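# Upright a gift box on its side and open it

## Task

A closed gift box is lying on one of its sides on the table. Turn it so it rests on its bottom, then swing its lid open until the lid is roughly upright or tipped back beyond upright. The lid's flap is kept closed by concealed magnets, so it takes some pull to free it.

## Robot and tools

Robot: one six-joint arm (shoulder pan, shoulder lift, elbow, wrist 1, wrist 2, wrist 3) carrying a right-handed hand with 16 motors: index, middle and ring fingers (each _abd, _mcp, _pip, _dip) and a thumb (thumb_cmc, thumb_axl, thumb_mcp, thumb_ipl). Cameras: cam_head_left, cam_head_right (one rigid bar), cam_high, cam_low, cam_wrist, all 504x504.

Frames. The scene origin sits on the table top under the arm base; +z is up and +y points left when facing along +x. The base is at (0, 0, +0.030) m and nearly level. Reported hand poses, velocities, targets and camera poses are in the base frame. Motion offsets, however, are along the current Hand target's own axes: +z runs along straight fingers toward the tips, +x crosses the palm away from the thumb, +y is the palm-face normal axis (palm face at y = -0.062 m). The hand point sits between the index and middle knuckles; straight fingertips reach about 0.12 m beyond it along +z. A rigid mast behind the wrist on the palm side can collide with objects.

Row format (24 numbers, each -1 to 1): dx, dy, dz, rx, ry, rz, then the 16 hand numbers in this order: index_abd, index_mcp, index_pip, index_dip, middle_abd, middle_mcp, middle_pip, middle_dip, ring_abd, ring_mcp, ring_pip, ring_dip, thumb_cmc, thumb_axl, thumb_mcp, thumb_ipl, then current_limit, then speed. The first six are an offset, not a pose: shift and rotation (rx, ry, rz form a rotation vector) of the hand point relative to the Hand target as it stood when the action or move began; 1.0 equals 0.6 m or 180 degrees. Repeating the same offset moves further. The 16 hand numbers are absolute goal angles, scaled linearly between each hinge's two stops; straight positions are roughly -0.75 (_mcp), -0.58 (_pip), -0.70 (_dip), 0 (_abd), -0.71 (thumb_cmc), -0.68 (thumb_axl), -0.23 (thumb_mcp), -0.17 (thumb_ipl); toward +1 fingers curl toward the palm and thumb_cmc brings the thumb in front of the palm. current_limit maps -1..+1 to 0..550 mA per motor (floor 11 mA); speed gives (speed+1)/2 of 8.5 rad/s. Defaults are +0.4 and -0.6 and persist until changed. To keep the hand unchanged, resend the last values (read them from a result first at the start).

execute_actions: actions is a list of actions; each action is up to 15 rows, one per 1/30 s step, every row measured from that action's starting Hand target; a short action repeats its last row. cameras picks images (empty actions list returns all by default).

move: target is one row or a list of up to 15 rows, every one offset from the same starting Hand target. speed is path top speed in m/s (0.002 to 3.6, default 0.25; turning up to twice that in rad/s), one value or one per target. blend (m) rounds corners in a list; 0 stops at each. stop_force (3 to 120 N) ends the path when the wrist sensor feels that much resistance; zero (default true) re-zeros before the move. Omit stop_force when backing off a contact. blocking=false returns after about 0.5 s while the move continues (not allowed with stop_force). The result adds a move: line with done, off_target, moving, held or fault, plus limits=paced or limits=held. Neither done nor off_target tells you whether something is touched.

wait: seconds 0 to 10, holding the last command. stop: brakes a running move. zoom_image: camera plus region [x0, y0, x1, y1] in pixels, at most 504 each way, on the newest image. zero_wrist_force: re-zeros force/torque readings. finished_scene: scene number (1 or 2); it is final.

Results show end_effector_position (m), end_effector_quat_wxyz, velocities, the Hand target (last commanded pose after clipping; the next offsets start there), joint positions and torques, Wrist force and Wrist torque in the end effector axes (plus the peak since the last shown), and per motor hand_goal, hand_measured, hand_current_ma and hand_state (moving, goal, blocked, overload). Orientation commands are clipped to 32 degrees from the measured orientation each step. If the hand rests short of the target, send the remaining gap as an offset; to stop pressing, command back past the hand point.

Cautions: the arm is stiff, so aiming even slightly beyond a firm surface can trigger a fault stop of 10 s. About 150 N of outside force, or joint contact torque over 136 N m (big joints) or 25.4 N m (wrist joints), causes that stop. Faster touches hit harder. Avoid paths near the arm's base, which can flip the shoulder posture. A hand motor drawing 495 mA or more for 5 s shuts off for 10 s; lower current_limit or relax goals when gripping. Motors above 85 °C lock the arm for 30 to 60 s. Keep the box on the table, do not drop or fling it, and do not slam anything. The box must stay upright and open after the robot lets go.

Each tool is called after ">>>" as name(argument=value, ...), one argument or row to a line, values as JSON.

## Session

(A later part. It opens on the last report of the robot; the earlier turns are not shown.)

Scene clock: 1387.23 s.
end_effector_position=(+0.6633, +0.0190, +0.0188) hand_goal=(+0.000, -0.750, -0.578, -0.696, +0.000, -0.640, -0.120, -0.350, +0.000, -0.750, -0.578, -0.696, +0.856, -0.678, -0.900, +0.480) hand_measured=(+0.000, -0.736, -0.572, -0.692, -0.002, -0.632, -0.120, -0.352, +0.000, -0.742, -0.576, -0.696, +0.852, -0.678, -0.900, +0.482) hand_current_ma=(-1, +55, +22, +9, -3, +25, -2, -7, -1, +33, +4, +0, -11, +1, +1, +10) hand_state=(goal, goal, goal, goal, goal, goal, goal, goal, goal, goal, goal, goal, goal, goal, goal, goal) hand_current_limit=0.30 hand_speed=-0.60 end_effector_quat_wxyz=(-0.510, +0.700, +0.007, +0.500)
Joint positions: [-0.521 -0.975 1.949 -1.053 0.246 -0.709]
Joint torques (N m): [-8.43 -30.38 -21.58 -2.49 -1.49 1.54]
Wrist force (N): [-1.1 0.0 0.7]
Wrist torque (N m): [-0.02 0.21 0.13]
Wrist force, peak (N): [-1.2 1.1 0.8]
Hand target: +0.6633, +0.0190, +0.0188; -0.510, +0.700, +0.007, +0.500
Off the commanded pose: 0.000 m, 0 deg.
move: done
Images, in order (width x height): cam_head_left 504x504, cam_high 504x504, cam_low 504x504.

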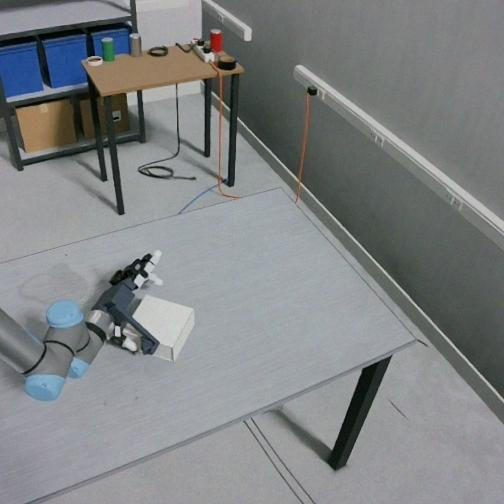

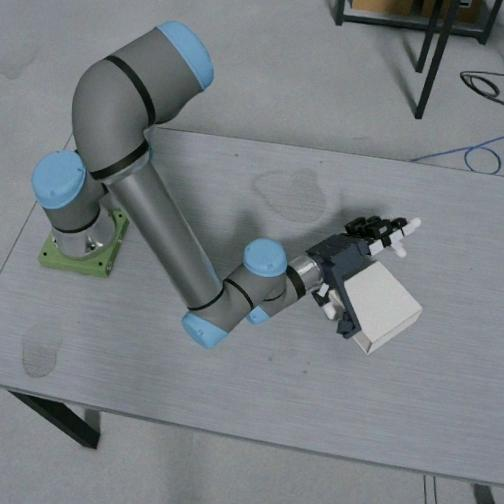

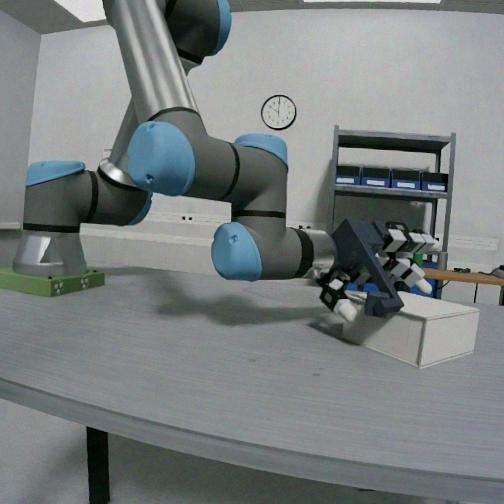

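>>> move(
  target=[0,0,0,0,0,0,0,-0.75,-0.577,-0.696,0,-0.33,0.08,-0.26,0,-0.75,-0.577,-0.696,0.857,-0.677,-0.52,0.5,0.45,-0.85],
)

>>> move(
  target=[-0.0,-0.1667,0,0,0,0,0,-0.75,-0.577,-0.696,0,-0.33,0.08,-0.26,0,-0.75,-0.577,-0.696,0.857,-0.677,-0.52,0.5,0.45,-0.85],
  speed=0.12,
  cameras=["cam_high","cam_low"],
)

>>> zoom_image(
  camera="cam_low",
  region=[264, 150, 504, 390],
)

Scene clock: 1396.57 s.
end_effector_position=(+0.6633, +0.0190, +0.0188) hand_goal=(+0.000, -0.750, -0.578, -0.696, +0.000, -0.330, +0.080, -0.260, +0.000, -0.750, -0.578, -0.696, +0.856, -0.678, -0.520, +0.500) hand_measured=(+0.000, -0.736, -0.572, -0.692, -0.002, -0.430, +0.058, -0.264, +0.000, -0.742, -0.576, -0.696, +0.854, -0.678, -0.750, +0.484) hand_current_ma=(-1, +55, +22, +9, -3, -399, -84, -16, -1, +33, +4, +0, -4, +1, -399, -86) hand_state=(goal, goal, goal, goal, goal, blocked, blocked, goal, goal, goal, goal, goal, goal, goal, blocked, goal) hand_current_limit=0.45 hand_speed=-0.85 end_effector_quat_wxyz=(-0.510, +0.700, +0.007, +0.500)
Joint positions: [-0.521 -0.975 1.948 -1.053 0.246 -0.709]
Joint torques (N m): [-7.2 -30.62 -21.35 -2.27 -1.13 1.53]
Wrist force (N): [-1.0 -2.1 0.6]
Wrist torque (N m): [-0.16 0.21 0.07]
Wrist force, peak (N): [-0.9 -2.2 0.7]
Hand target: +0.6633, +0.0190, +0.0188; -0.510, +0.700, +0.007, +0.500
Off the commanded pose: 0.000 m, 0 deg.
move: done

Scene clock: 1398.07 s.
end_effector_position=(+0.6115, +0.0670, +0.0894) hand_goal=(+0.000, -0.750, -0.578, -0.696, +0.000, -0.330, +0.080, -0.260, +0.000, -0.750, -0.578, -0.696, +0.856, -0.678, -0.520, +0.500) hand_measured=(+0.000, -0.736, -0.572, -0.692, -0.006, -0.408, +0.048, -0.276, +0.000, -0.742, -0.576, -0.696, +0.832, -0.676, -0.740, +0.474) hand_current_ma=(-1, +54, +22, +9, -18, -364, -126, -61, -1, +33, +4, +0, -93, +4, -399, -143) hand_state=(goal, goal, goal, goal, goal, blocked, blocked, goal, goal, goal, goal, goal, blocked, goal, blocked, blocked) hand_current_limit=0.45 hand_speed=-0.85 end_effector_quat_wxyz=(-0.510, +0.700, +0.007, +0.500)
Joint positions: [-0.482 -1.221 2.097 -0.945 0.285 -0.72]
Joint torques (N m): [4.78 -42.21 -4.37 1.01 2.09 -1.91]
Wrist force (N): [-2.2 1.6 0.4]
Wrist torque (N m): [0.07 0.27 0.39]
Wrist force, peak (N): [-1.9 2.4 0.8]
Hand target: +0.6114, +0.0671, +0.0895; -0.510, +0.700, +0.007, +0.500
Off the commanded pose: 0.000 m, 0 deg.
move: done
Images, in order (width x height): cam_high 504x504, cam_low 504x504.

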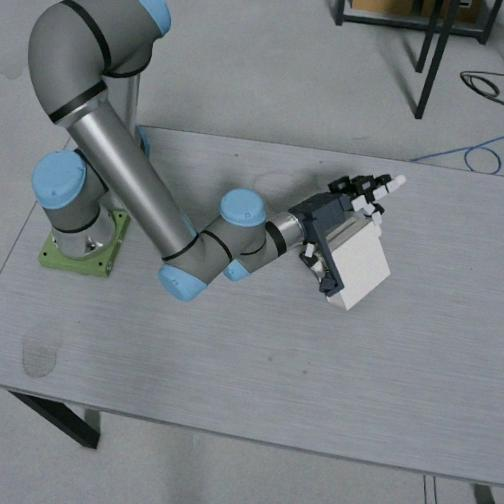

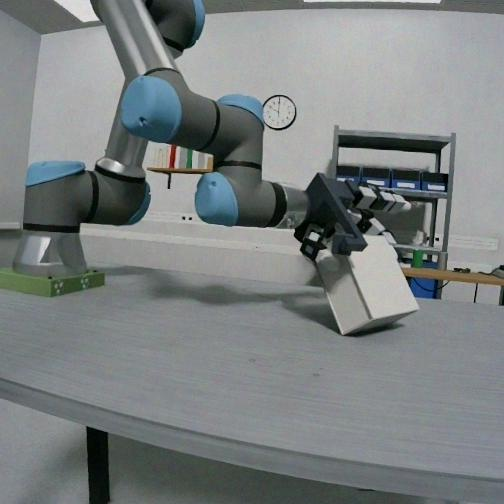

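Scaled by 2.100.

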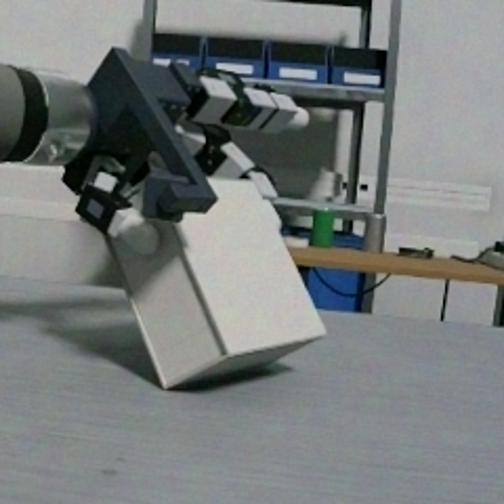

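>>> move(
  target=[0.0707,-0.0707,0,0,0,0.17,0,-0.75,-0.577,-0.696,0,-0.33,0.08,-0.26,0,-0.75,-0.577,-0.696,0.857,-0.677,-0.52,0.5,0.45,-0.85],
  speed=0.12,
  cameras=["cam_high","cam_low","cam_head_left"],
)

>>> zoom_image(
  camera="cam_low",
  region=[264, 150, 504, 390],
)

>>> zoom_image(
  camera="cam_high",
  region=[280, 150, 430, 330],
)

Scene clock: 1414.70 s.
end_effector_position=(+0.6106, +0.0662, +0.1494) hand_goal=(+0.000, -0.750, -0.578, -0.696, +0.000, -0.330, +0.080, -0.260, +0.000, -0.750, -0.578, -0.696, +0.856, -0.678, -0.520, +0.500) hand_measured=(+0.000, -0.736, -0.572, -0.692, -0.006, -0.408, +0.046, -0.278, +0.000, -0.742, -0.576, -0.696, +0.832, -0.676, -0.740, +0.474) hand_current_ma=(-1, +54, +22, +9, -18, -364, -130, -65, -1, +33, +4, +0, -93, +4, -399, -143) hand_state=(goal, goal, goal, goal, goal, blocked, blocked, goal, goal, goal, goal, goal, blocked, goal, blocked, blocked) hand_current_limit=0.45 hand_speed=-0.85 end_effector_quat_wxyz=(-0.623, +0.677, -0.178, +0.348)
Joint positions: [-0.513 -1.279 1.928 -0.726 0.254 -0.178]
Joint torques (N m): [-8.24 -42.09 -27.56 -2.64 -1.48 1.42]
Wrist force (N): [-1.7 2.7 1.1]
Wrist torque (N m): [0.23 0.17 0.18]
Wrist force, peak (N): [-1.4 3.2 0.9]
Hand target: +0.6106, +0.0662, +0.1494; -0.623, +0.677, -0.178, +0.348
Off the commanded pose: 0.000 m, 0 deg.
move: done
Images, in order (width x height): cam_head_left 504x504, cam_high 504x504, cam_low 504x504.

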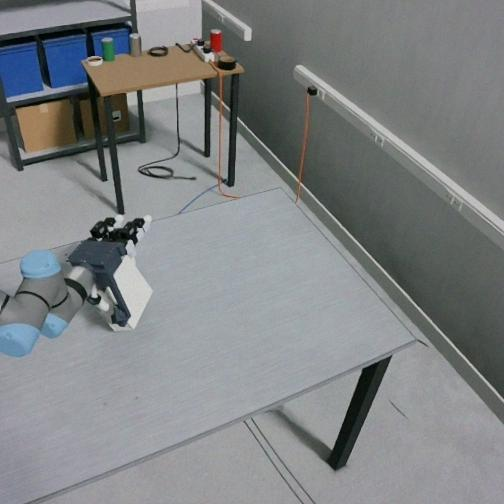

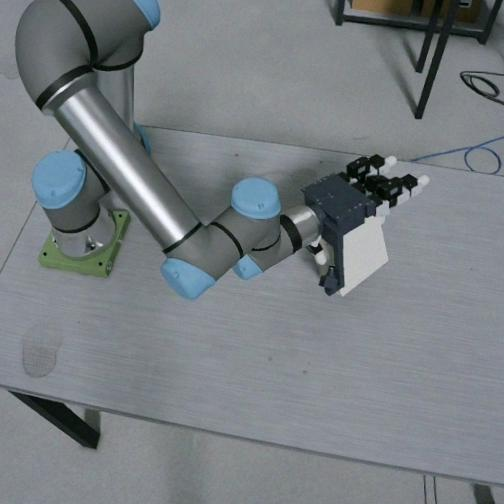

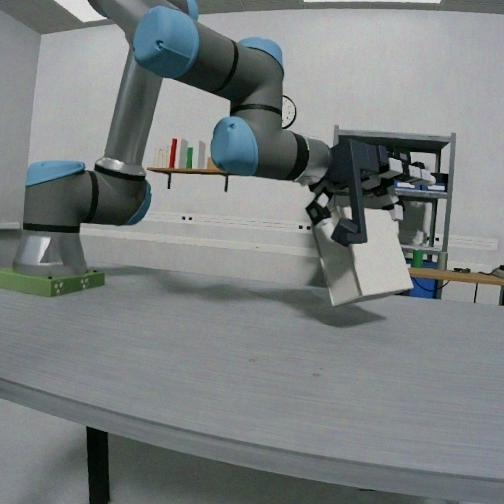

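Scaled by 2.100.

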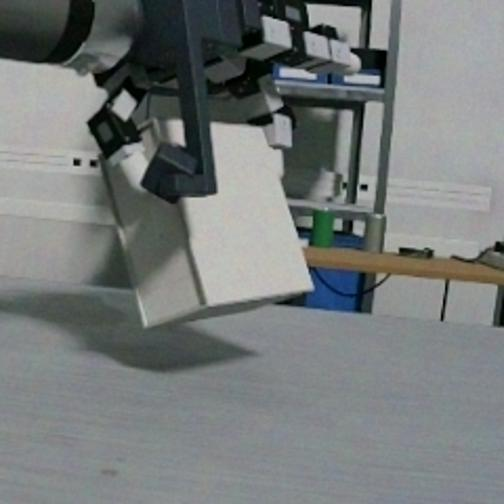

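Scaled by 2.800.

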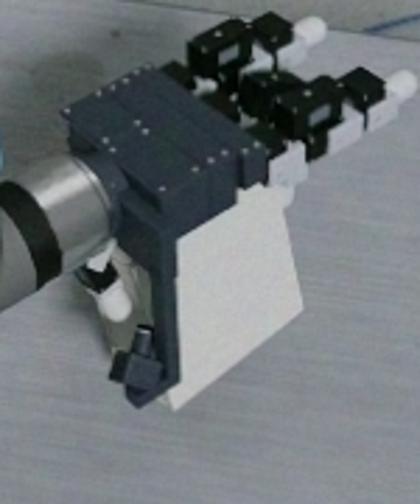

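>>> move(
  target=[-0.0086,0.0322,0,0,0,0.1,0,-0.75,-0.577,-0.696,0,-0.33,0.08,-0.26,0,-0.75,-0.577,-0.696,0.857,-0.677,-0.52,0.5,0.45,-0.85],
  speed=0.12,
  cameras=["cam_low"],
)

>>> zoom_image(
  camera="cam_low",
  region=[264, 150, 504, 390],
)

Scene clock: 1428.80 s.
end_effector_position=(+0.6108, +0.0666, +0.1295) hand_goal=(+0.000, -0.750, -0.578, -0.696, +0.000, -0.330, +0.080, -0.260, +0.000, -0.750, -0.578, -0.696, +0.856, -0.678, -0.520, +0.500) hand_measured=(+0.000, -0.736, -0.572, -0.692, -0.002, -0.408, +0.046, -0.278, +0.000, -0.742, -0.576, -0.696, +0.834, -0.676, -0.740, +0.474) hand_current_ma=(-1, +54, +22, +9, -5, -362, -131, -66, -1, +33, +4, +0, -83, +4, -399, -143) hand_state=(goal, goal, goal, goal, goal, blocked, blocked, goal, goal, goal, goal, goal, blocked, goal, blocked, blocked) hand_current_limit=0.45 hand_speed=-0.85 end_effector_quat_wxyz=(+0.670, -0.641, +0.282, -0.246)
Joint positions: [-0.526 -1.194 1.884 -0.77 0.241 0.14]
Joint torques (N m): [-7.93 -26.64 -5.9 -2.69 -1.41 1.55]
Wrist force (N): [-1.1 2.6 1.1]
Wrist torque (N m): [0.20 0.11 0.14]
Wrist force, peak (N): [-1.7 3.1 1.2]
Hand target: +0.6107, +0.0666, +0.1294; +0.670, -0.641, +0.282, -0.246
Off the commanded pose: 0.000 m, 0 deg.
move: done
Images, in order (width x height): cam_low 504x504.

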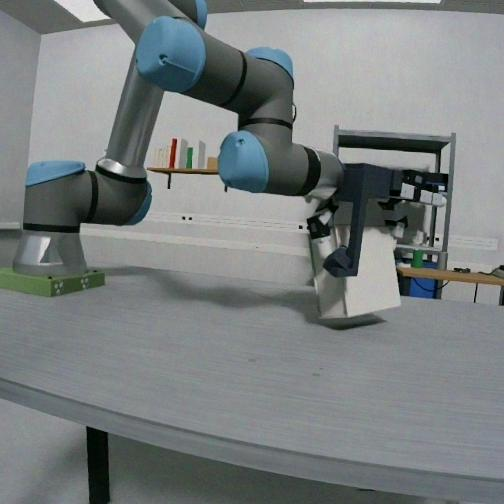

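Scaled by 2.100.

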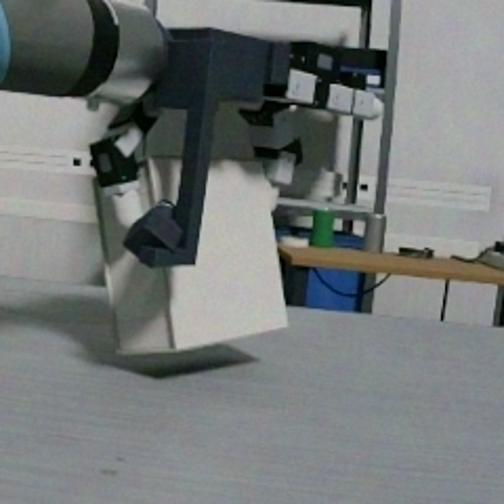

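>>> move(
  target=[0.003,0.058,0,0,0,0,0,-0.75,-0.577,-0.696,0,-0.33,0.08,-0.26,0,-0.75,-0.577,-0.696,0.857,-0.677,-0.52,0.5,0.45,-0.85],
  speed=0.03,
  stop_force=5,
  cameras=["cam_low","cam_high","cam_head_left"],
)

>>> zoom_image(
  camera="cam_low",
  region=[264, 150, 504, 390],
)

Scene clock: 1441.07 s.
end_effector_position=(+0.6108, +0.0669, +0.1162) hand_goal=(+0.000, -0.750, -0.578, -0.696, +0.000, -0.330, +0.080, -0.260, +0.000, -0.750, -0.578, -0.696, +0.856, -0.678, -0.520, +0.500) hand_measured=(+0.000, -0.736, -0.572, -0.692, -0.002, -0.408, +0.042, -0.278, +0.000, -0.740, -0.576, -0.696, +0.848, -0.676, -0.736, +0.472) hand_current_ma=(-1, +54, +22, +9, -5, -362, -150, -66, -1, +35, +4, +0, -27, +4, -399, -145) hand_state=(goal, goal, goal, goal, goal, blocked, blocked, goal, goal, goal, goal, goal, goal, goal, blocked, blocked) hand_current_limit=0.45 hand_speed=-0.85 end_effector_quat_wxyz=(+0.670, -0.641, +0.282, -0.246)
Joint positions: [-0.526 -1.172 1.895 -0.802 0.241 0.139]
Joint torques (N m): [-6.59 -45.72 -26.12 1.16 -1.37 0.68]
Wrist force (N): [-1.3 2.7 1.3]
Wrist torque (N m): [0.17 0.12 0.22]
Wrist force, peak (N): [-1.4 -2.7 2.8]
Hand target: +0.6108, +0.0669, +0.1162; +0.670, -0.641, +0.282, -0.246 (not the last commanded pose)
Off the commanded pose: 0.022 m, 0 deg.
move: contact
Images, in order (width x height): cam_head_left 504x504, cam_high 504x504, cam_low 504x504.

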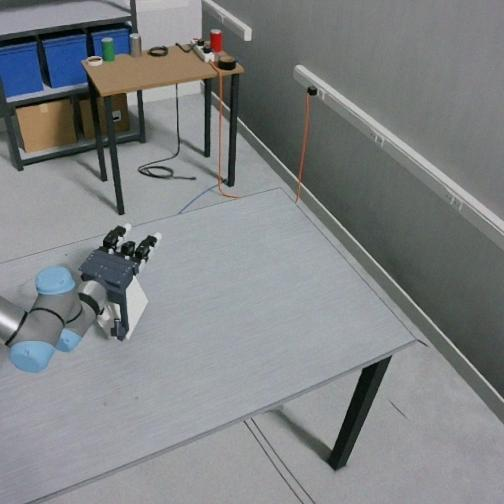

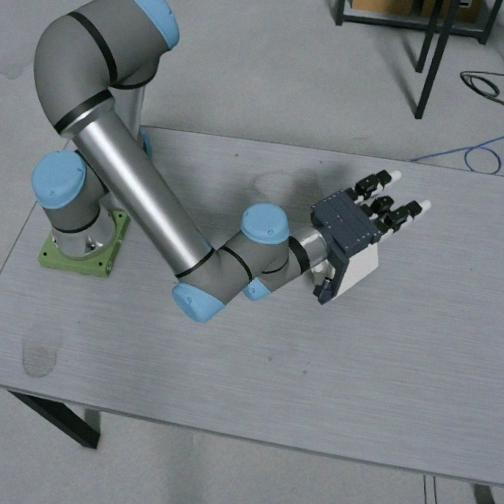

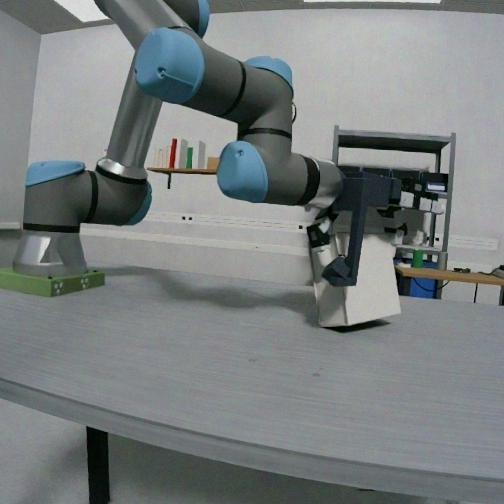

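Scaled by 2.100.

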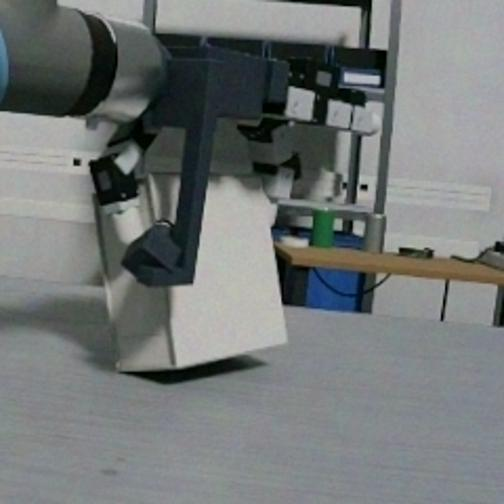

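>>> move(
  target=[0,0.006,0,0,0,0.03,0,-0.75,-0.577,-0.696,0,-0.33,0.08,-0.26,0,-0.75,-0.577,-0.696,0.857,-0.677,-0.52,0.5,0.45,-0.85],
  speed=0.04,
)

>>> move(
  target=[0.003,0.025,0,0,0,0,0,-0.75,-0.577,-0.696,0,-0.33,0.08,-0.26,0,-0.75,-0.577,-0.696,0.857,-0.677,-0.52,0.5,0.45,-0.85],
  speed=0.02,
  stop_force=6,
)

>>> move(
  target=[0,0,0,0,0,0,0,-0.75,-0.577,-0.696,0,-0.64,-0.12,-0.35,0,-0.75,-0.577,-0.696,0.857,-0.677,-0.9,0.481,0.45,-0.9],
)

>>> move(
  target=[0,-0.25,0,0,0,0,0,-0.75,-0.577,-0.696,0,-0.64,-0.12,-0.35,0,-0.75,-0.577,-0.696,0.857,-0.677,-0.9,0.481,0.45,-0.9],
  speed=0.2,
  cameras=["cam_low","cam_high","cam_head_left"],
)

>>> zoom_image(
  camera="cam_low",
  region=[264, 150, 504, 390],
)

>>> zoom_image(
  camera="cam_high",
  region=[280, 180, 430, 330],
)

Scene clock: 1458.80 s.
end_effector_position=(+0.6107, +0.0671, +0.1127) hand_goal=(+0.000, -0.750, -0.578, -0.696, +0.000, -0.330, +0.080, -0.260, +0.000, -0.750, -0.578, -0.696, +0.856, -0.678, -0.520, +0.500) hand_measured=(+0.000, -0.736, -0.572, -0.692, -0.002, -0.408, +0.034, -0.278, +0.000, -0.740, -0.576, -0.696, +0.864, -0.676, -0.730, +0.472) hand_current_ma=(-1, +54, +22, +9, -5, -362, -185, -66, -1, +35, +4, +0, +31, +4, -399, -146) hand_state=(goal, goal, goal, goal, goal, blocked, blocked, goal, goal, goal, goal, goal, goal, goal, blocked, blocked) hand_current_limit=0.45 hand_speed=-0.85 end_effector_quat_wxyz=(+0.681, -0.627, +0.312, -0.214)
Joint positions: [-0.529 -1.149 1.881 -0.812 0.238 0.234]
Joint torques (N m): [-8.99 -24.05 -23.32 -1.86 -1.78 1.68]
Wrist force (N): [-1.5 -3.9 3.4]
Wrist torque (N m): [-0.31 0.08 -0.09]
Wrist force, peak (N): [-1.5 -4.5 3.4]
Hand target: +0.6107, +0.0671, +0.1126; +0.681, -0.627, +0.312, -0.214
Off the commanded pose: 0.000 m, 0 deg.
move: done

Scene clock: 1460.50 s.
end_effector_position=(+0.6105, +0.0675, +0.1028) hand_goal=(+0.000, -0.750, -0.578, -0.696, +0.000, -0.330, +0.080, -0.260, +0.000, -0.750, -0.578, -0.696, +0.856, -0.678, -0.520, +0.500) hand_measured=(+0.000, -0.736, -0.572, -0.692, +0.000, -0.426, +0.038, -0.262, +0.000, -0.740, -0.576, -0.696, +0.866, -0.678, -0.730, +0.468) hand_current_ma=(-1, +54, +22, +9, -1, -399, -166, -8, -1, +35, +4, +0, +38, +3, -399, -174) hand_state=(goal, goal, goal, goal, goal, blocked, blocked, goal, goal, goal, goal, goal, goal, goal, blocked, blocked) hand_current_limit=0.45 hand_speed=-0.85 end_effector_quat_wxyz=(+0.681, -0.627, +0.312, -0.214)
Joint positions: [-0.529 -1.133 1.889 -0.835 0.238 0.233]
Joint torques (N m): [-6.73 -45.62 -24.45 1.35 -1.5 1.05]
Wrist force (N): [-0.9 -0.6 2.0]
Wrist torque (N m): [-0.14 0.05 0.07]
Wrist force, peak (N): [-1.8 -14.0 4.0]
Hand target: +0.6105, +0.0675, +0.1028; +0.681, -0.627, +0.312, -0.214 (not the last commanded pose)
Off the commanded pose: 0.005 m, 0 deg.
move: contact

Scene clock: 1461.67 s.
end_effector_position=(+0.6105, +0.0675, +0.1028) hand_goal=(+0.000, -0.750, -0.578, -0.696, +0.000, -0.640, -0.120, -0.350, +0.000, -0.750, -0.578, -0.696, +0.856, -0.678, -0.900, +0.480) hand_measured=(+0.000, -0.736, -0.572, -0.692, +0.000, -0.618, -0.114, -0.348, +0.000, -0.740, -0.576, -0.696, +0.858, -0.678, -0.892, +0.478) hand_current_ma=(-1, +54, +22, +9, -1, +89, +19, +8, -1, +35, +4, +0, +4, +3, +37, -10) hand_state=(goal, goal, goal, goal, goal, blocked, goal, goal, goal, goal, goal, goal, goal, goal, goal, goal) hand_current_limit=0.45 hand_speed=-0.90 end_effector_quat_wxyz=(+0.681, -0.627, +0.312, -0.214)
Joint positions: [-0.529 -1.133 1.889 -0.835 0.238 0.233]
Joint torques (N m): [-7.47 -41.33 -20.39 0.58 -1 1]
Wrist force (N): [-1.5 0.3 1.5]
Wrist torque (N m): [0.00 0.12 0.10]
Wrist force, peak (N): [-1.4 -2.6 2.6]
Hand target: +0.6105, +0.0675, +0.1028; +0.681, -0.627, +0.312, -0.214
Off the commanded pose: 0.000 m, 0 deg.
move: done

Scene clock: 1463.40 s.
end_effector_position=(+0.6255, +0.0493, +0.2509) hand_goal=(+0.000, -0.750, -0.578, -0.696, +0.000, -0.640, -0.120, -0.350, +0.000, -0.750, -0.578, -0.696, +0.856, -0.678, -0.900, +0.480) hand_measured=(+0.000, -0.736, -0.572, -0.692, +0.000, -0.620, -0.114, -0.348, +0.000, -0.740, -0.576, -0.696, +0.858, -0.678, -0.892, +0.478) hand_current_ma=(-1, +54, +22, +9, -1, +82, +19, +8, -1, +35, +4, +0, +3, +3, +34, -10) hand_state=(goal, goal, goal, goal, goal, blocked, goal, goal, goal, goal, goal, goal, goal, goal, goal, goal) hand_current_limit=0.45 hand_speed=-0.90 end_effector_quat_wxyz=(+0.681, -0.627, +0.312, -0.214)
Joint positions: [-0.545 -1.285 1.66 -0.462 0.222 0.241]
Joint torques (N m): [5.15 -25.23 -29.68 0.96 2.19 -2.23]
Wrist force (N): [-1.4 0.7 1.4]
Wrist torque (N m): [0.06 0.09 0.18]
Wrist force, peak (N): [-1.4 2.0 1.4]
Hand target: +0.6255, +0.0493, +0.2510; +0.681, -0.627, +0.312, -0.214
Off the commanded pose: 0.000 m, 0 deg.
move: done
Images, in order (width x height): cam_head_left 504x504, cam_high 504x504, cam_low 504x504.

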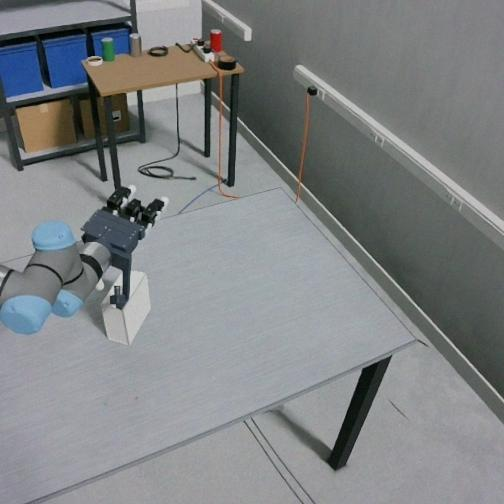

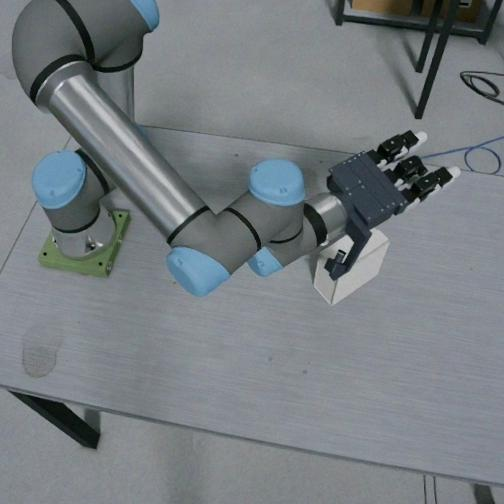

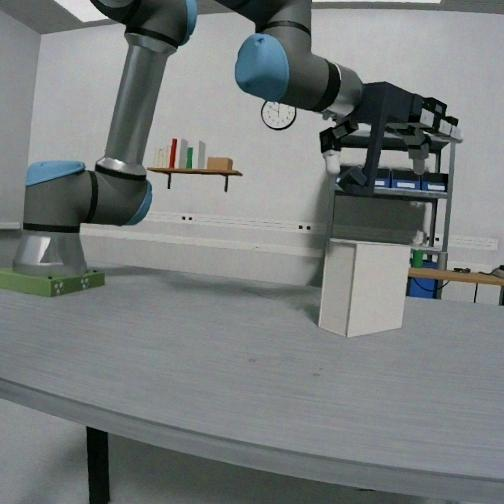

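Scaled by 2.100.

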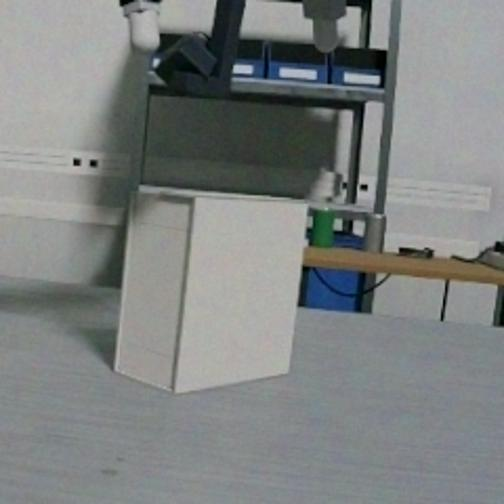

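Scaled by 3.360.

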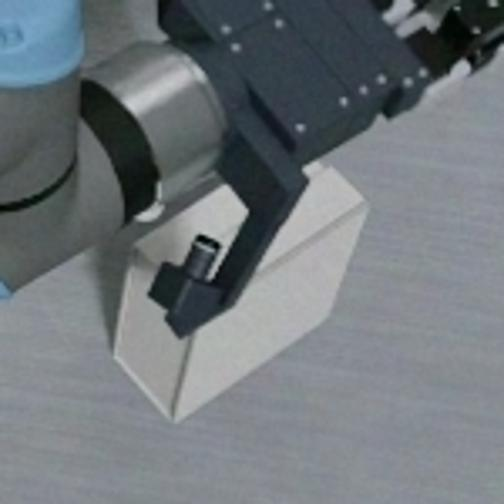

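>>> move(
  target=[0.063,-0.1462,-0.1473,-0.498,-0.0483,0.0483,0.175,-0.89,-0.577,-0.696,-0.175,-0.562,-0.372,-0.696,0.333,-0.75,-0.577,-0.696,-0.5,-0.677,-0.226,-0.168,0.3,-0.6],
  speed=0.25,
  cameras=["all"],
)

>>> zoom_image(
  camera="cam_high",
  region=[280, 150, 440, 330],
)

>>> zoom_image(
  camera="cam_low",
  region=[264, 150, 474, 360],
)

>>> zoom_image(
  camera="cam_head_left",
  region=[60, 200, 210, 360],
)

Scene clock: 1601.10 s.
end_effector_position=(+0.5979, -0.0507, +0.3288) hand_goal=(+0.174, -0.890, -0.578, -0.696, -0.176, -0.562, -0.372, -0.696, +0.332, -0.750, -0.578, -0.696, -0.500, -0.678, -0.226, -0.168) hand_measured=(+0.172, -0.876, -0.572, -0.694, -0.172, -0.556, -0.370, -0.694, +0.330, -0.740, -0.576, -0.696, -0.492, -0.678, -0.224, -0.166) hand_current_ma=(-6, +51, +21, +9, +13, +21, +7, +7, -6, +35, +4, +0, +27, +3, +8, +11) hand_state=(goal, goal, goal, goal, goal, goal, goal, goal, goal, goal, goal, goal, goal, goal, goal, goal) hand_current_limit=0.30 hand_speed=-0.60 end_effector_quat_wxyz=(-0.162, +0.926, -0.332, +0.074)
Joint positions: [-0.319 -0.568 0.035 1.941 1.251 -1.175]
Joint torques (N m): [6.61 -65.23 -24.18 0.39 1.16 -1.79]
Wrist force (N): [0.2 0.8 -0.2]
Wrist torque (N m): [0.21 -0.22 0.17]
Wrist force, peak (N): [-1.6 0.7 1.6]
Hand target: +0.5999, -0.0509, +0.3300; -0.074, +0.914, -0.367, -0.158
Off the commanded pose: 0.002 m, 29 deg.
elbow stopped short: the move would have taken joint 3 (elbow) straighter than the controller allows.
move: off_target
camera_calibration:
cam_wrist: T_world_to_cam=[[-0.962663, 0.0692938, -0.261685, 0.70357], [-0.189569, 0.517519, 0.834408, -0.169761], [0.193246, 0.852861, -0.485061, 0.211201], [0, 0, 0, 1]] pos_world=[0.604305, -0.141023, 0.428209]

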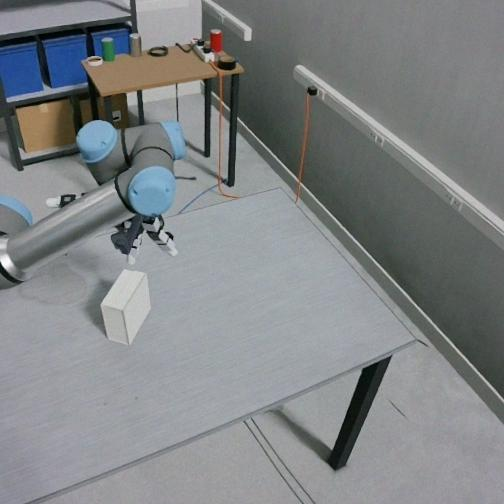

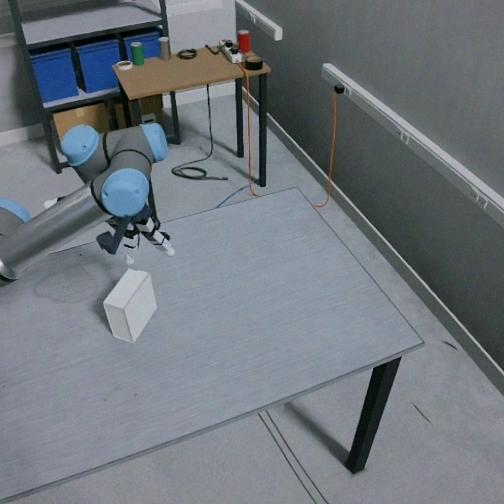

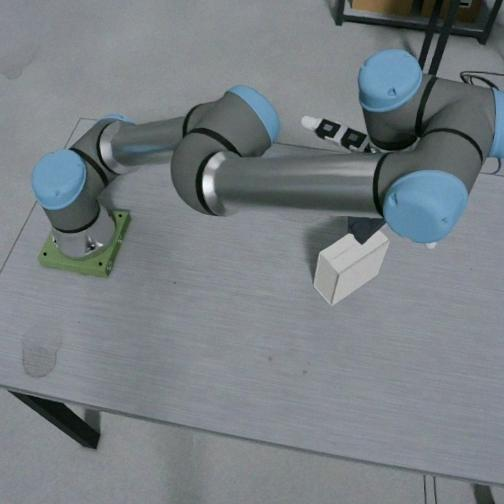

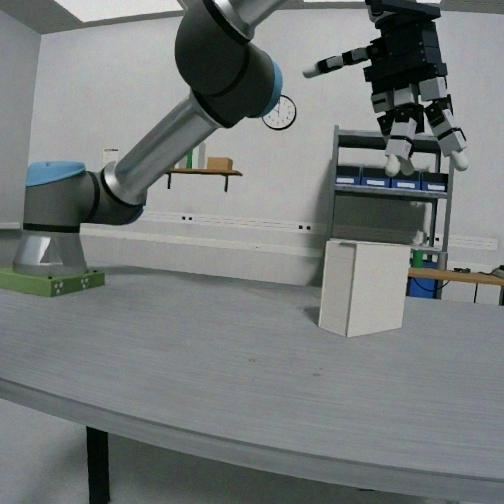

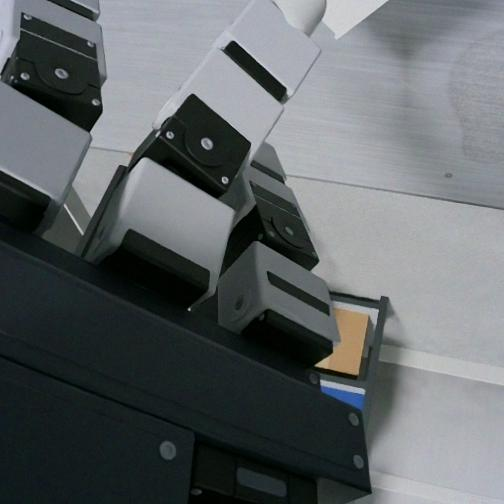

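Scaled by 2.800.

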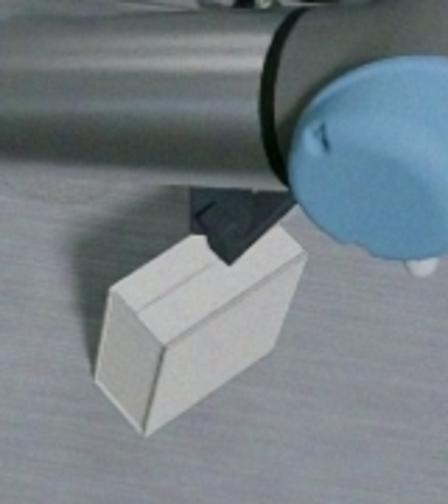

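Scaled by 2.400.

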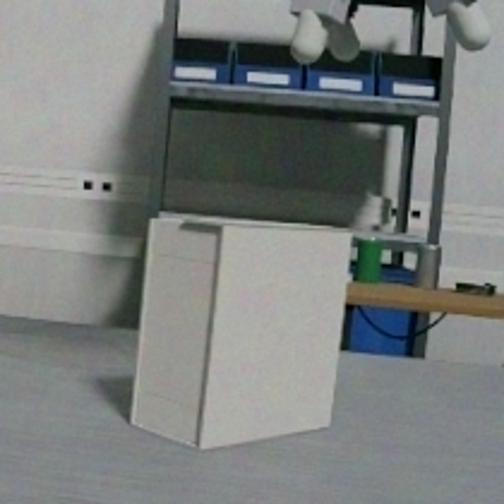

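Scaled by 3.150.

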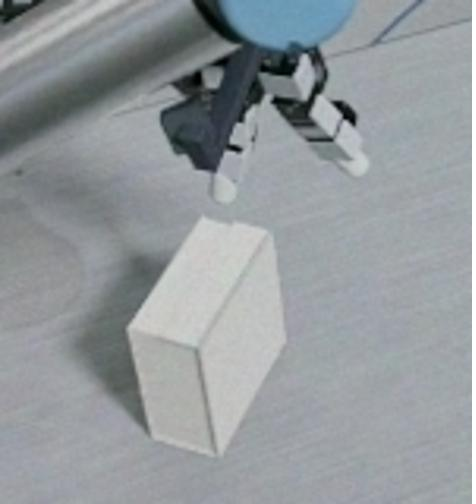

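>>> move(
  target=[-0.0328,-0.151,0.152,0.498,0.0483,-0.0483,0.175,-0.89,-0.577,-0.696,-0.175,-0.562,-0.372,-0.696,0.333,-0.75,-0.577,-0.696,-0.5,-0.677,-0.226,-0.168,0.3,-0.6],
  speed=0.3,
)

>>> move(
  target=[-0.1128,-0.1185,-0.1547,0.0741,0.4664,-0.0091,0.175,-0.89,-0.577,-0.696,-0.175,-0.562,-0.372,-0.696,0.333,-0.75,-0.577,-0.696,-0.5,-0.677,-0.226,-0.168,0.3,-0.6],
  speed=0.3,
)

Scene clock: 1662.43 s.
end_effector_position=(+0.6280, +0.0500, +0.2529) hand_goal=(+0.174, -0.890, -0.578, -0.696, -0.176, -0.562, -0.372, -0.696, +0.332, -0.750, -0.578, -0.696, -0.500, -0.678, -0.226, -0.168) hand_measured=(+0.172, -0.876, -0.572, -0.694, -0.172, -0.554, -0.370, -0.694, +0.330, -0.740, -0.576, -0.696, -0.492, -0.678, -0.224, -0.166) hand_current_ma=(-6, +51, +20, +9, +13, +26, +7, +7, -6, +35, +4, +0, +27, +3, +8, +10) hand_state=(goal, goal, goal, goal, goal, goal, goal, goal, goal, goal, goal, goal, goal, goal, goal, goal) hand_current_limit=0.30 hand_speed=-0.60 end_effector_quat_wxyz=(+0.680, -0.628, +0.312, -0.214)
Joint positions: [-0.541 -1.28 1.648 -0.446 0.226 0.233]
Joint torques (N m): [-8.33 -43.32 -9.5 -2.06 2.06 2.06]
Wrist force (N): [-1.2 0.6 1.4]
Wrist torque (N m): [0.03 0.09 0.04]
Wrist force, peak (N): [-1.6 0.7 1.4]
Hand target: +0.6280, +0.0500, +0.2529; +0.681, -0.627, +0.312, -0.214
Off the commanded pose: 0.000 m, 0 deg.
move: done

Scene clock: 1665.77 s.
end_effector_position=(+0.5224, +0.0207, +0.3320) hand_goal=(+0.174, -0.890, -0.578, -0.696, -0.176, -0.562, -0.372, -0.696, +0.332, -0.750, -0.578, -0.696, -0.500, -0.678, -0.226, -0.168) hand_measured=(+0.172, -0.876, -0.572, -0.694, -0.172, -0.554, -0.370, -0.694, +0.330, -0.740, -0.576, -0.696, -0.492, -0.678, -0.224, -0.166) hand_current_ma=(-6, +51, +20, +9, +13, +27, +7, +7, -6, +35, +4, +0, +27, +3, +8, +9) hand_state=(goal, goal, goal, goal, goal, goal, goal, goal, goal, goal, goal, goal, goal, goal, goal, goal) hand_current_limit=0.30 hand_speed=-0.60 end_effector_quat_wxyz=(+0.357, -0.251, +0.653, -0.618)
Joint positions: [0.015 -1.725 1.918 -0.218 2.265 0.14]
Joint torques (N m): [6.09 -7.86 -30.95 0.32 1.35 -1.54]
Wrist force (N): [-1.5 0.2 0.9]
Wrist torque (N m): [0.03 0.19 0.09]
Wrist force, peak (N): [-1.6 0.7 1.6]
Hand target: +0.5224, +0.0207, +0.3320; +0.357, -0.251, +0.653, -0.618
Off the commanded pose: 0.000 m, 0 deg.
move: done

>>> move(
  target=[-0.0917,0.0163,0.0907,-0.1257,-0.7943,0.0161,0.175,-0.89,-0.577,-0.696,-0.175,-0.562,-0.372,-0.696,0.333,-0.75,-0.577,-0.696,-0.5,-0.677,-0.226,-0.168,0.3,-0.6],
  speed=0.4,
)

>>> move(
  target=[-0.0374,0.0034,-0.1297,-0.378,0.202,0.2806,0.175,-0.89,-0.577,-0.696,-0.175,-0.562,-0.372,-0.696,0.333,-0.75,-0.577,-0.696,-0.5,-0.677,-0.226,-0.168,0.3,-0.6],
  speed=0.4,
  cameras=["all"],
)

>>> zoom_image(
  camera="cam_high",
  region=[280, 150, 440, 330],
)

>>> zoom_image(
  camera="cam_low",
  region=[264, 150, 474, 360],
)

>>> zoom_image(
  camera="cam_head_left",
  region=[60, 200, 210, 360],
)

Scene clock: 1715.90 s.
end_effector_position=(+0.5999, +0.0300, +0.3320) hand_goal=(+0.174, -0.890, -0.578, -0.696, -0.176, -0.562, -0.372, -0.696, +0.332, -0.750, -0.578, -0.696, -0.500, -0.678, -0.226, -0.168) hand_measured=(+0.172, -0.876, -0.572, -0.694, -0.172, -0.554, -0.370, -0.694, +0.330, -0.740, -0.576, -0.696, -0.492, -0.678, -0.224, -0.166) hand_current_ma=(-5, +51, +20, +9, +12, +27, +7, +7, -5, +35, +4, +0, +27, +3, +8, +9) hand_state=(goal, goal, goal, goal, goal, goal, goal, goal, goal, goal, goal, goal, goal, goal, goal, goal) hand_current_limit=0.30 hand_speed=-0.60 end_effector_quat_wxyz=(+0.697, -0.699, -0.042, +0.154)
Joint positions: [-0.442 -0.697 0.512 0.215 -0.719 0.134]
Joint torques (N m): [4.84 -48.51 -26.73 3.39 -1.71 -1.83]
Wrist force (N): [-1.0 -0.2 1.1]
Wrist torque (N m): [-0.10 0.06 0.15]
Wrist force, peak (N): [-1.5 0.6 1.7]
Hand target: +0.5999, +0.0300, +0.3320; +0.697, -0.699, -0.042, +0.154
Off the commanded pose: 0.000 m, 0 deg.
move: done

Scene clock: 1718.73 s.
end_effector_position=(+0.5995, -0.0510, +0.3319) hand_goal=(+0.174, -0.890, -0.578, -0.696, -0.176, -0.562, -0.372, -0.696, +0.332, -0.750, -0.578, -0.696, -0.500, -0.678, -0.226, -0.168) hand_measured=(+0.172, -0.882, -0.574, -0.694, -0.172, -0.562, -0.370, -0.694, +0.330, -0.744, -0.576, -0.696, -0.496, -0.678, -0.224, -0.166) hand_current_ma=(-4, +26, +14, +8, +12, +2, +5, +7, -5, +18, +4, +0, +11, +3, +8, +9) hand_state=(goal, goal, goal, goal, goal, goal, goal, goal, goal, goal, goal, goal, goal, goal, goal, goal) hand_current_limit=0.30 hand_speed=-0.60 end_effector_quat_wxyz=(-0.063, +0.915, -0.363, -0.161)
Joint positions: [-0.261 -0.979 0.838 -1.12 -1.409 2.04]
Joint torques (N m): [5.01 -40.72 -30.44 0.36 -2.07 1.5]
Wrist force (N): [-0.3 0.2 -0.1]
Wrist torque (N m): [0.01 -0.11 -0.12]
Wrist force, peak (N): [-1.1 0.0 1.2]
Hand target: +0.5995, -0.0510, +0.3319; -0.063, +0.915, -0.363, -0.161
Off the commanded pose: 0.000 m, 0 deg.
move: done
camera_calibration:
cam_wrist: T_world_to_cam=[[-0.96664, 0.0729538, 0.245529, 0.540158], [0.245915, 0.532449, 0.809953, -0.424148], [-0.0716427, 0.843312, -0.532627, 0.386743], [0, 0, 0, 1]] pos_world=[0.65415, -0.139714, 0.416905]

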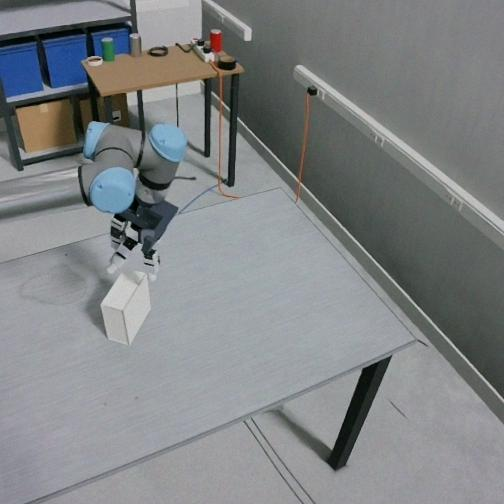

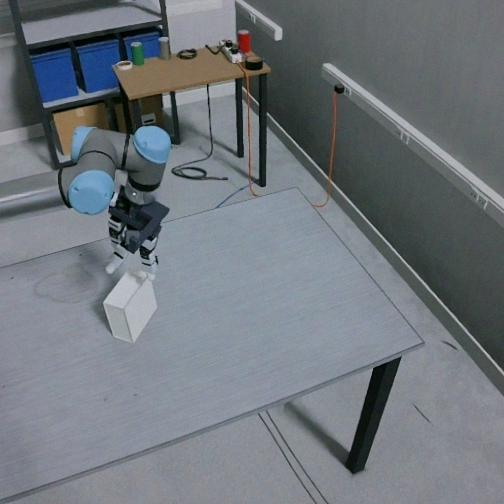

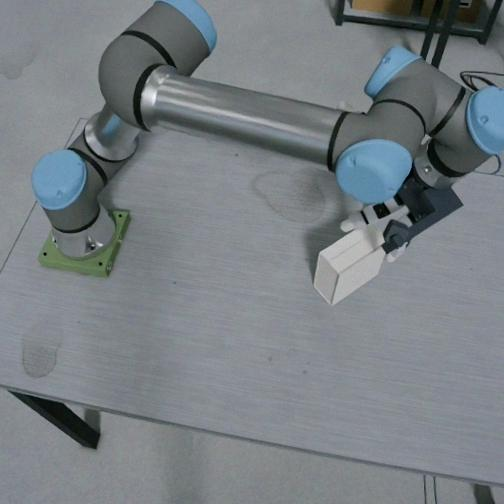

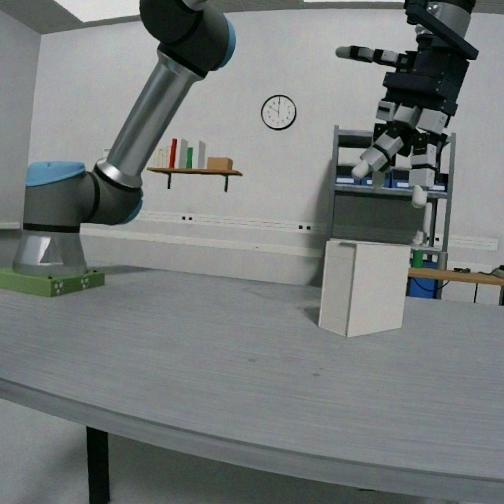

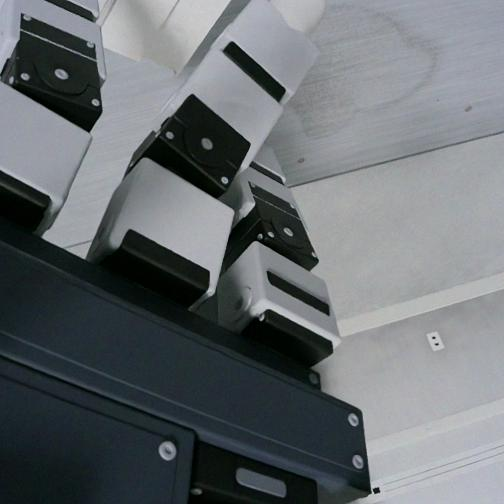

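Scaled by 2.800.

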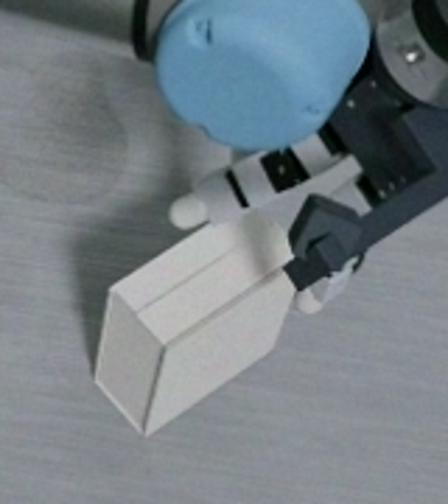

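Scaled by 2.400.

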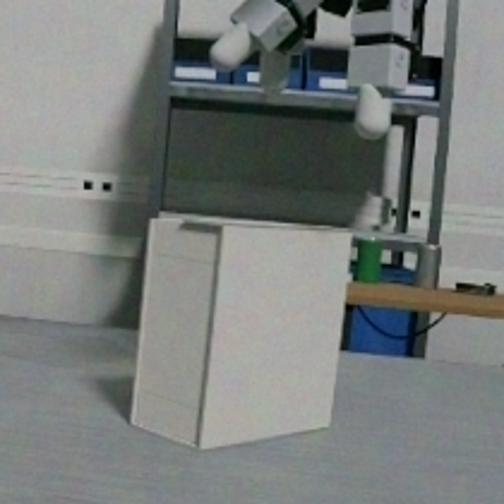

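Scaled by 3.150.

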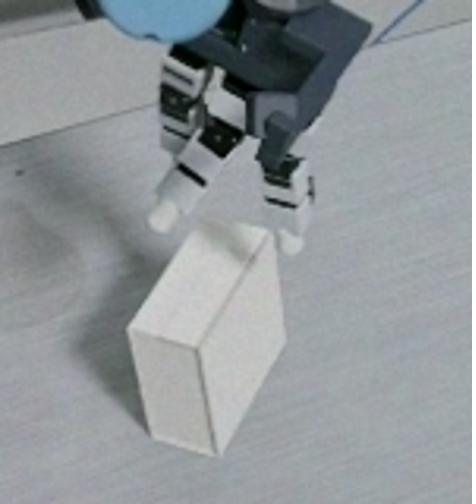

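>>> move(
  target=[0.0385,-0.0087,0.1455,0,0,0,0.175,-0.89,-0.577,-0.696,-0.175,-0.562,-0.372,-0.696,0.333,-0.75,-0.577,-0.696,-0.5,-0.677,-0.226,-0.168,0.3,-0.6],
  speed=0.2,
  stop_force=4,
  cameras=["cam_high","cam_low","cam_head_left","cam_head_right"],
)

>>> zoom_image(
  camera="cam_high",
  region=[300, 180, 430, 310],
)

>>> zoom_image(
  camera="cam_low",
  region=[294, 180, 464, 350],
)

>>> zoom_image(
  camera="cam_head_left",
  region=[80, 240, 180, 350],
)

>>> zoom_image(
  camera="cam_head_right",
  region=[80, 240, 180, 350],
)

Scene clock: 1759.27 s.
end_effector_position=(+0.5972, -0.0418, +0.2420) hand_goal=(+0.174, -0.890, -0.578, -0.696, -0.176, -0.562, -0.372, -0.696, +0.332, -0.750, -0.578, -0.696, -0.500, -0.678, -0.226, -0.168) hand_measured=(+0.172, -0.884, -0.574, -0.694, -0.172, -0.562, -0.370, -0.694, +0.330, -0.746, -0.576, -0.696, -0.496, -0.678, -0.224, -0.166) hand_current_ma=(-4, +24, +14, +8, +12, +2, +5, +7, -5, +17, +4, +0, +11, +3, +10, +9) hand_state=(goal, goal, goal, goal, goal, goal, goal, goal, goal, goal, goal, goal, goal, goal, goal, goal) hand_current_limit=0.30 hand_speed=-0.60 end_effector_quat_wxyz=(-0.063, +0.915, -0.363, -0.161)
Joint positions: [-0.25 -0.993 1.091 -1.361 -1.406 2.051]
Joint torques (N m): [5.14 -39.95 -10.05 -3.37 2.16 1.65]
Wrist force (N): [-0.5 -0.4 0.0]
Wrist torque (N m): [-0.07 -0.08 -0.19]
Wrist force, peak (N): [-0.7 -0.2 -1.2]
Hand target: +0.5972, -0.0418, +0.2420; -0.063, +0.915, -0.363, -0.161
Off the commanded pose: 0.000 m, 0 deg.
move: done
Images, in order (width x height): cam_head_left 504x504, cam_head_right 504x504, cam_high 504x504, cam_low 504x504.

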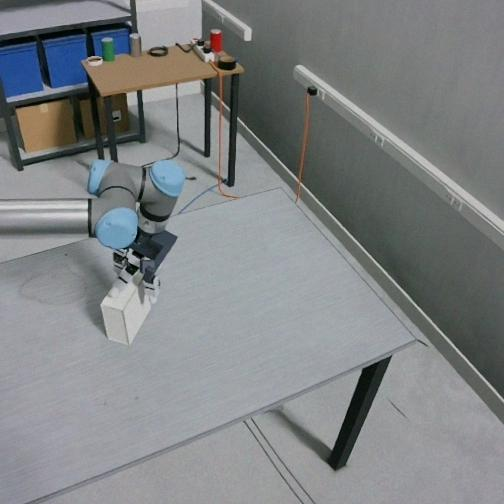

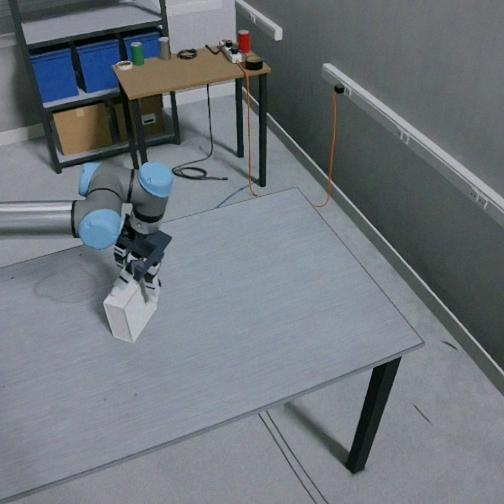

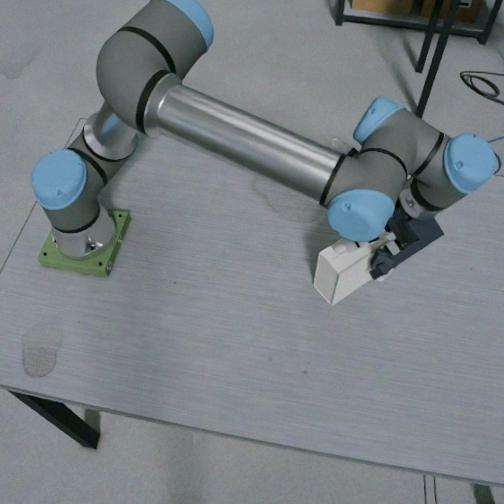

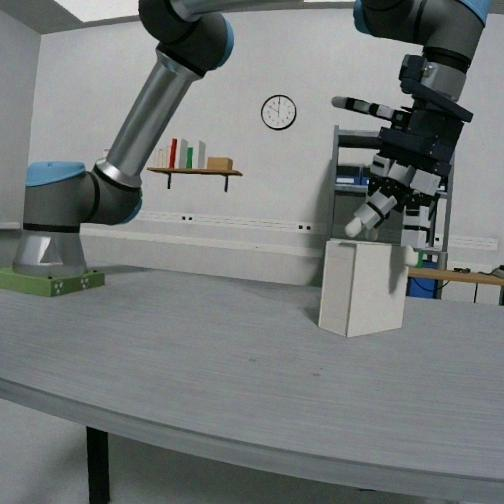

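Scaled by 3.877.

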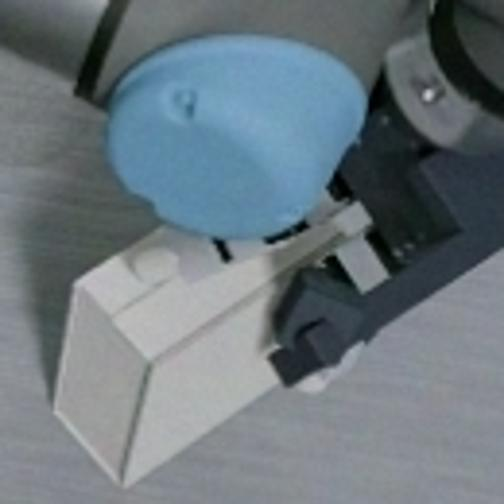

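Scaled by 2.965.

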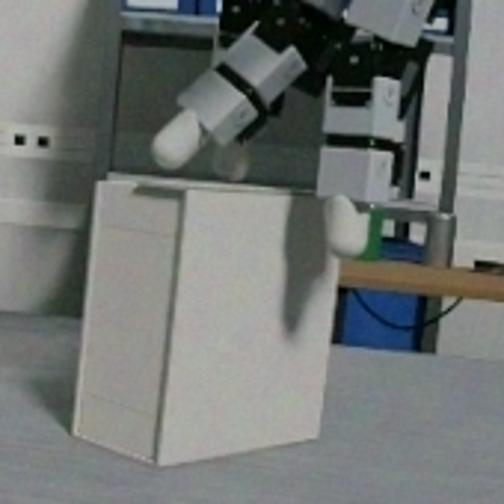

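Scaled by 4.582.

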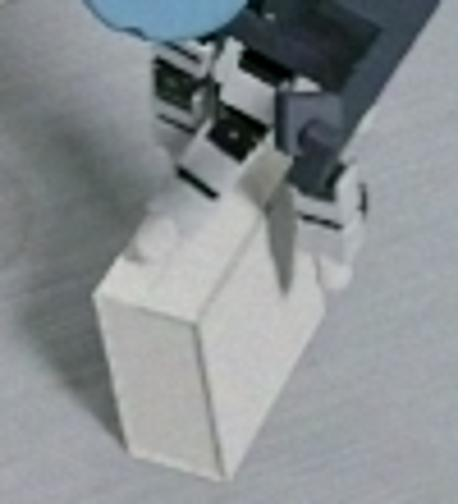

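Scaled by 4.582.

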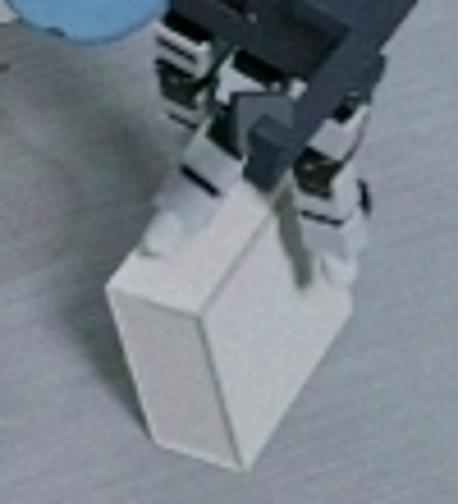

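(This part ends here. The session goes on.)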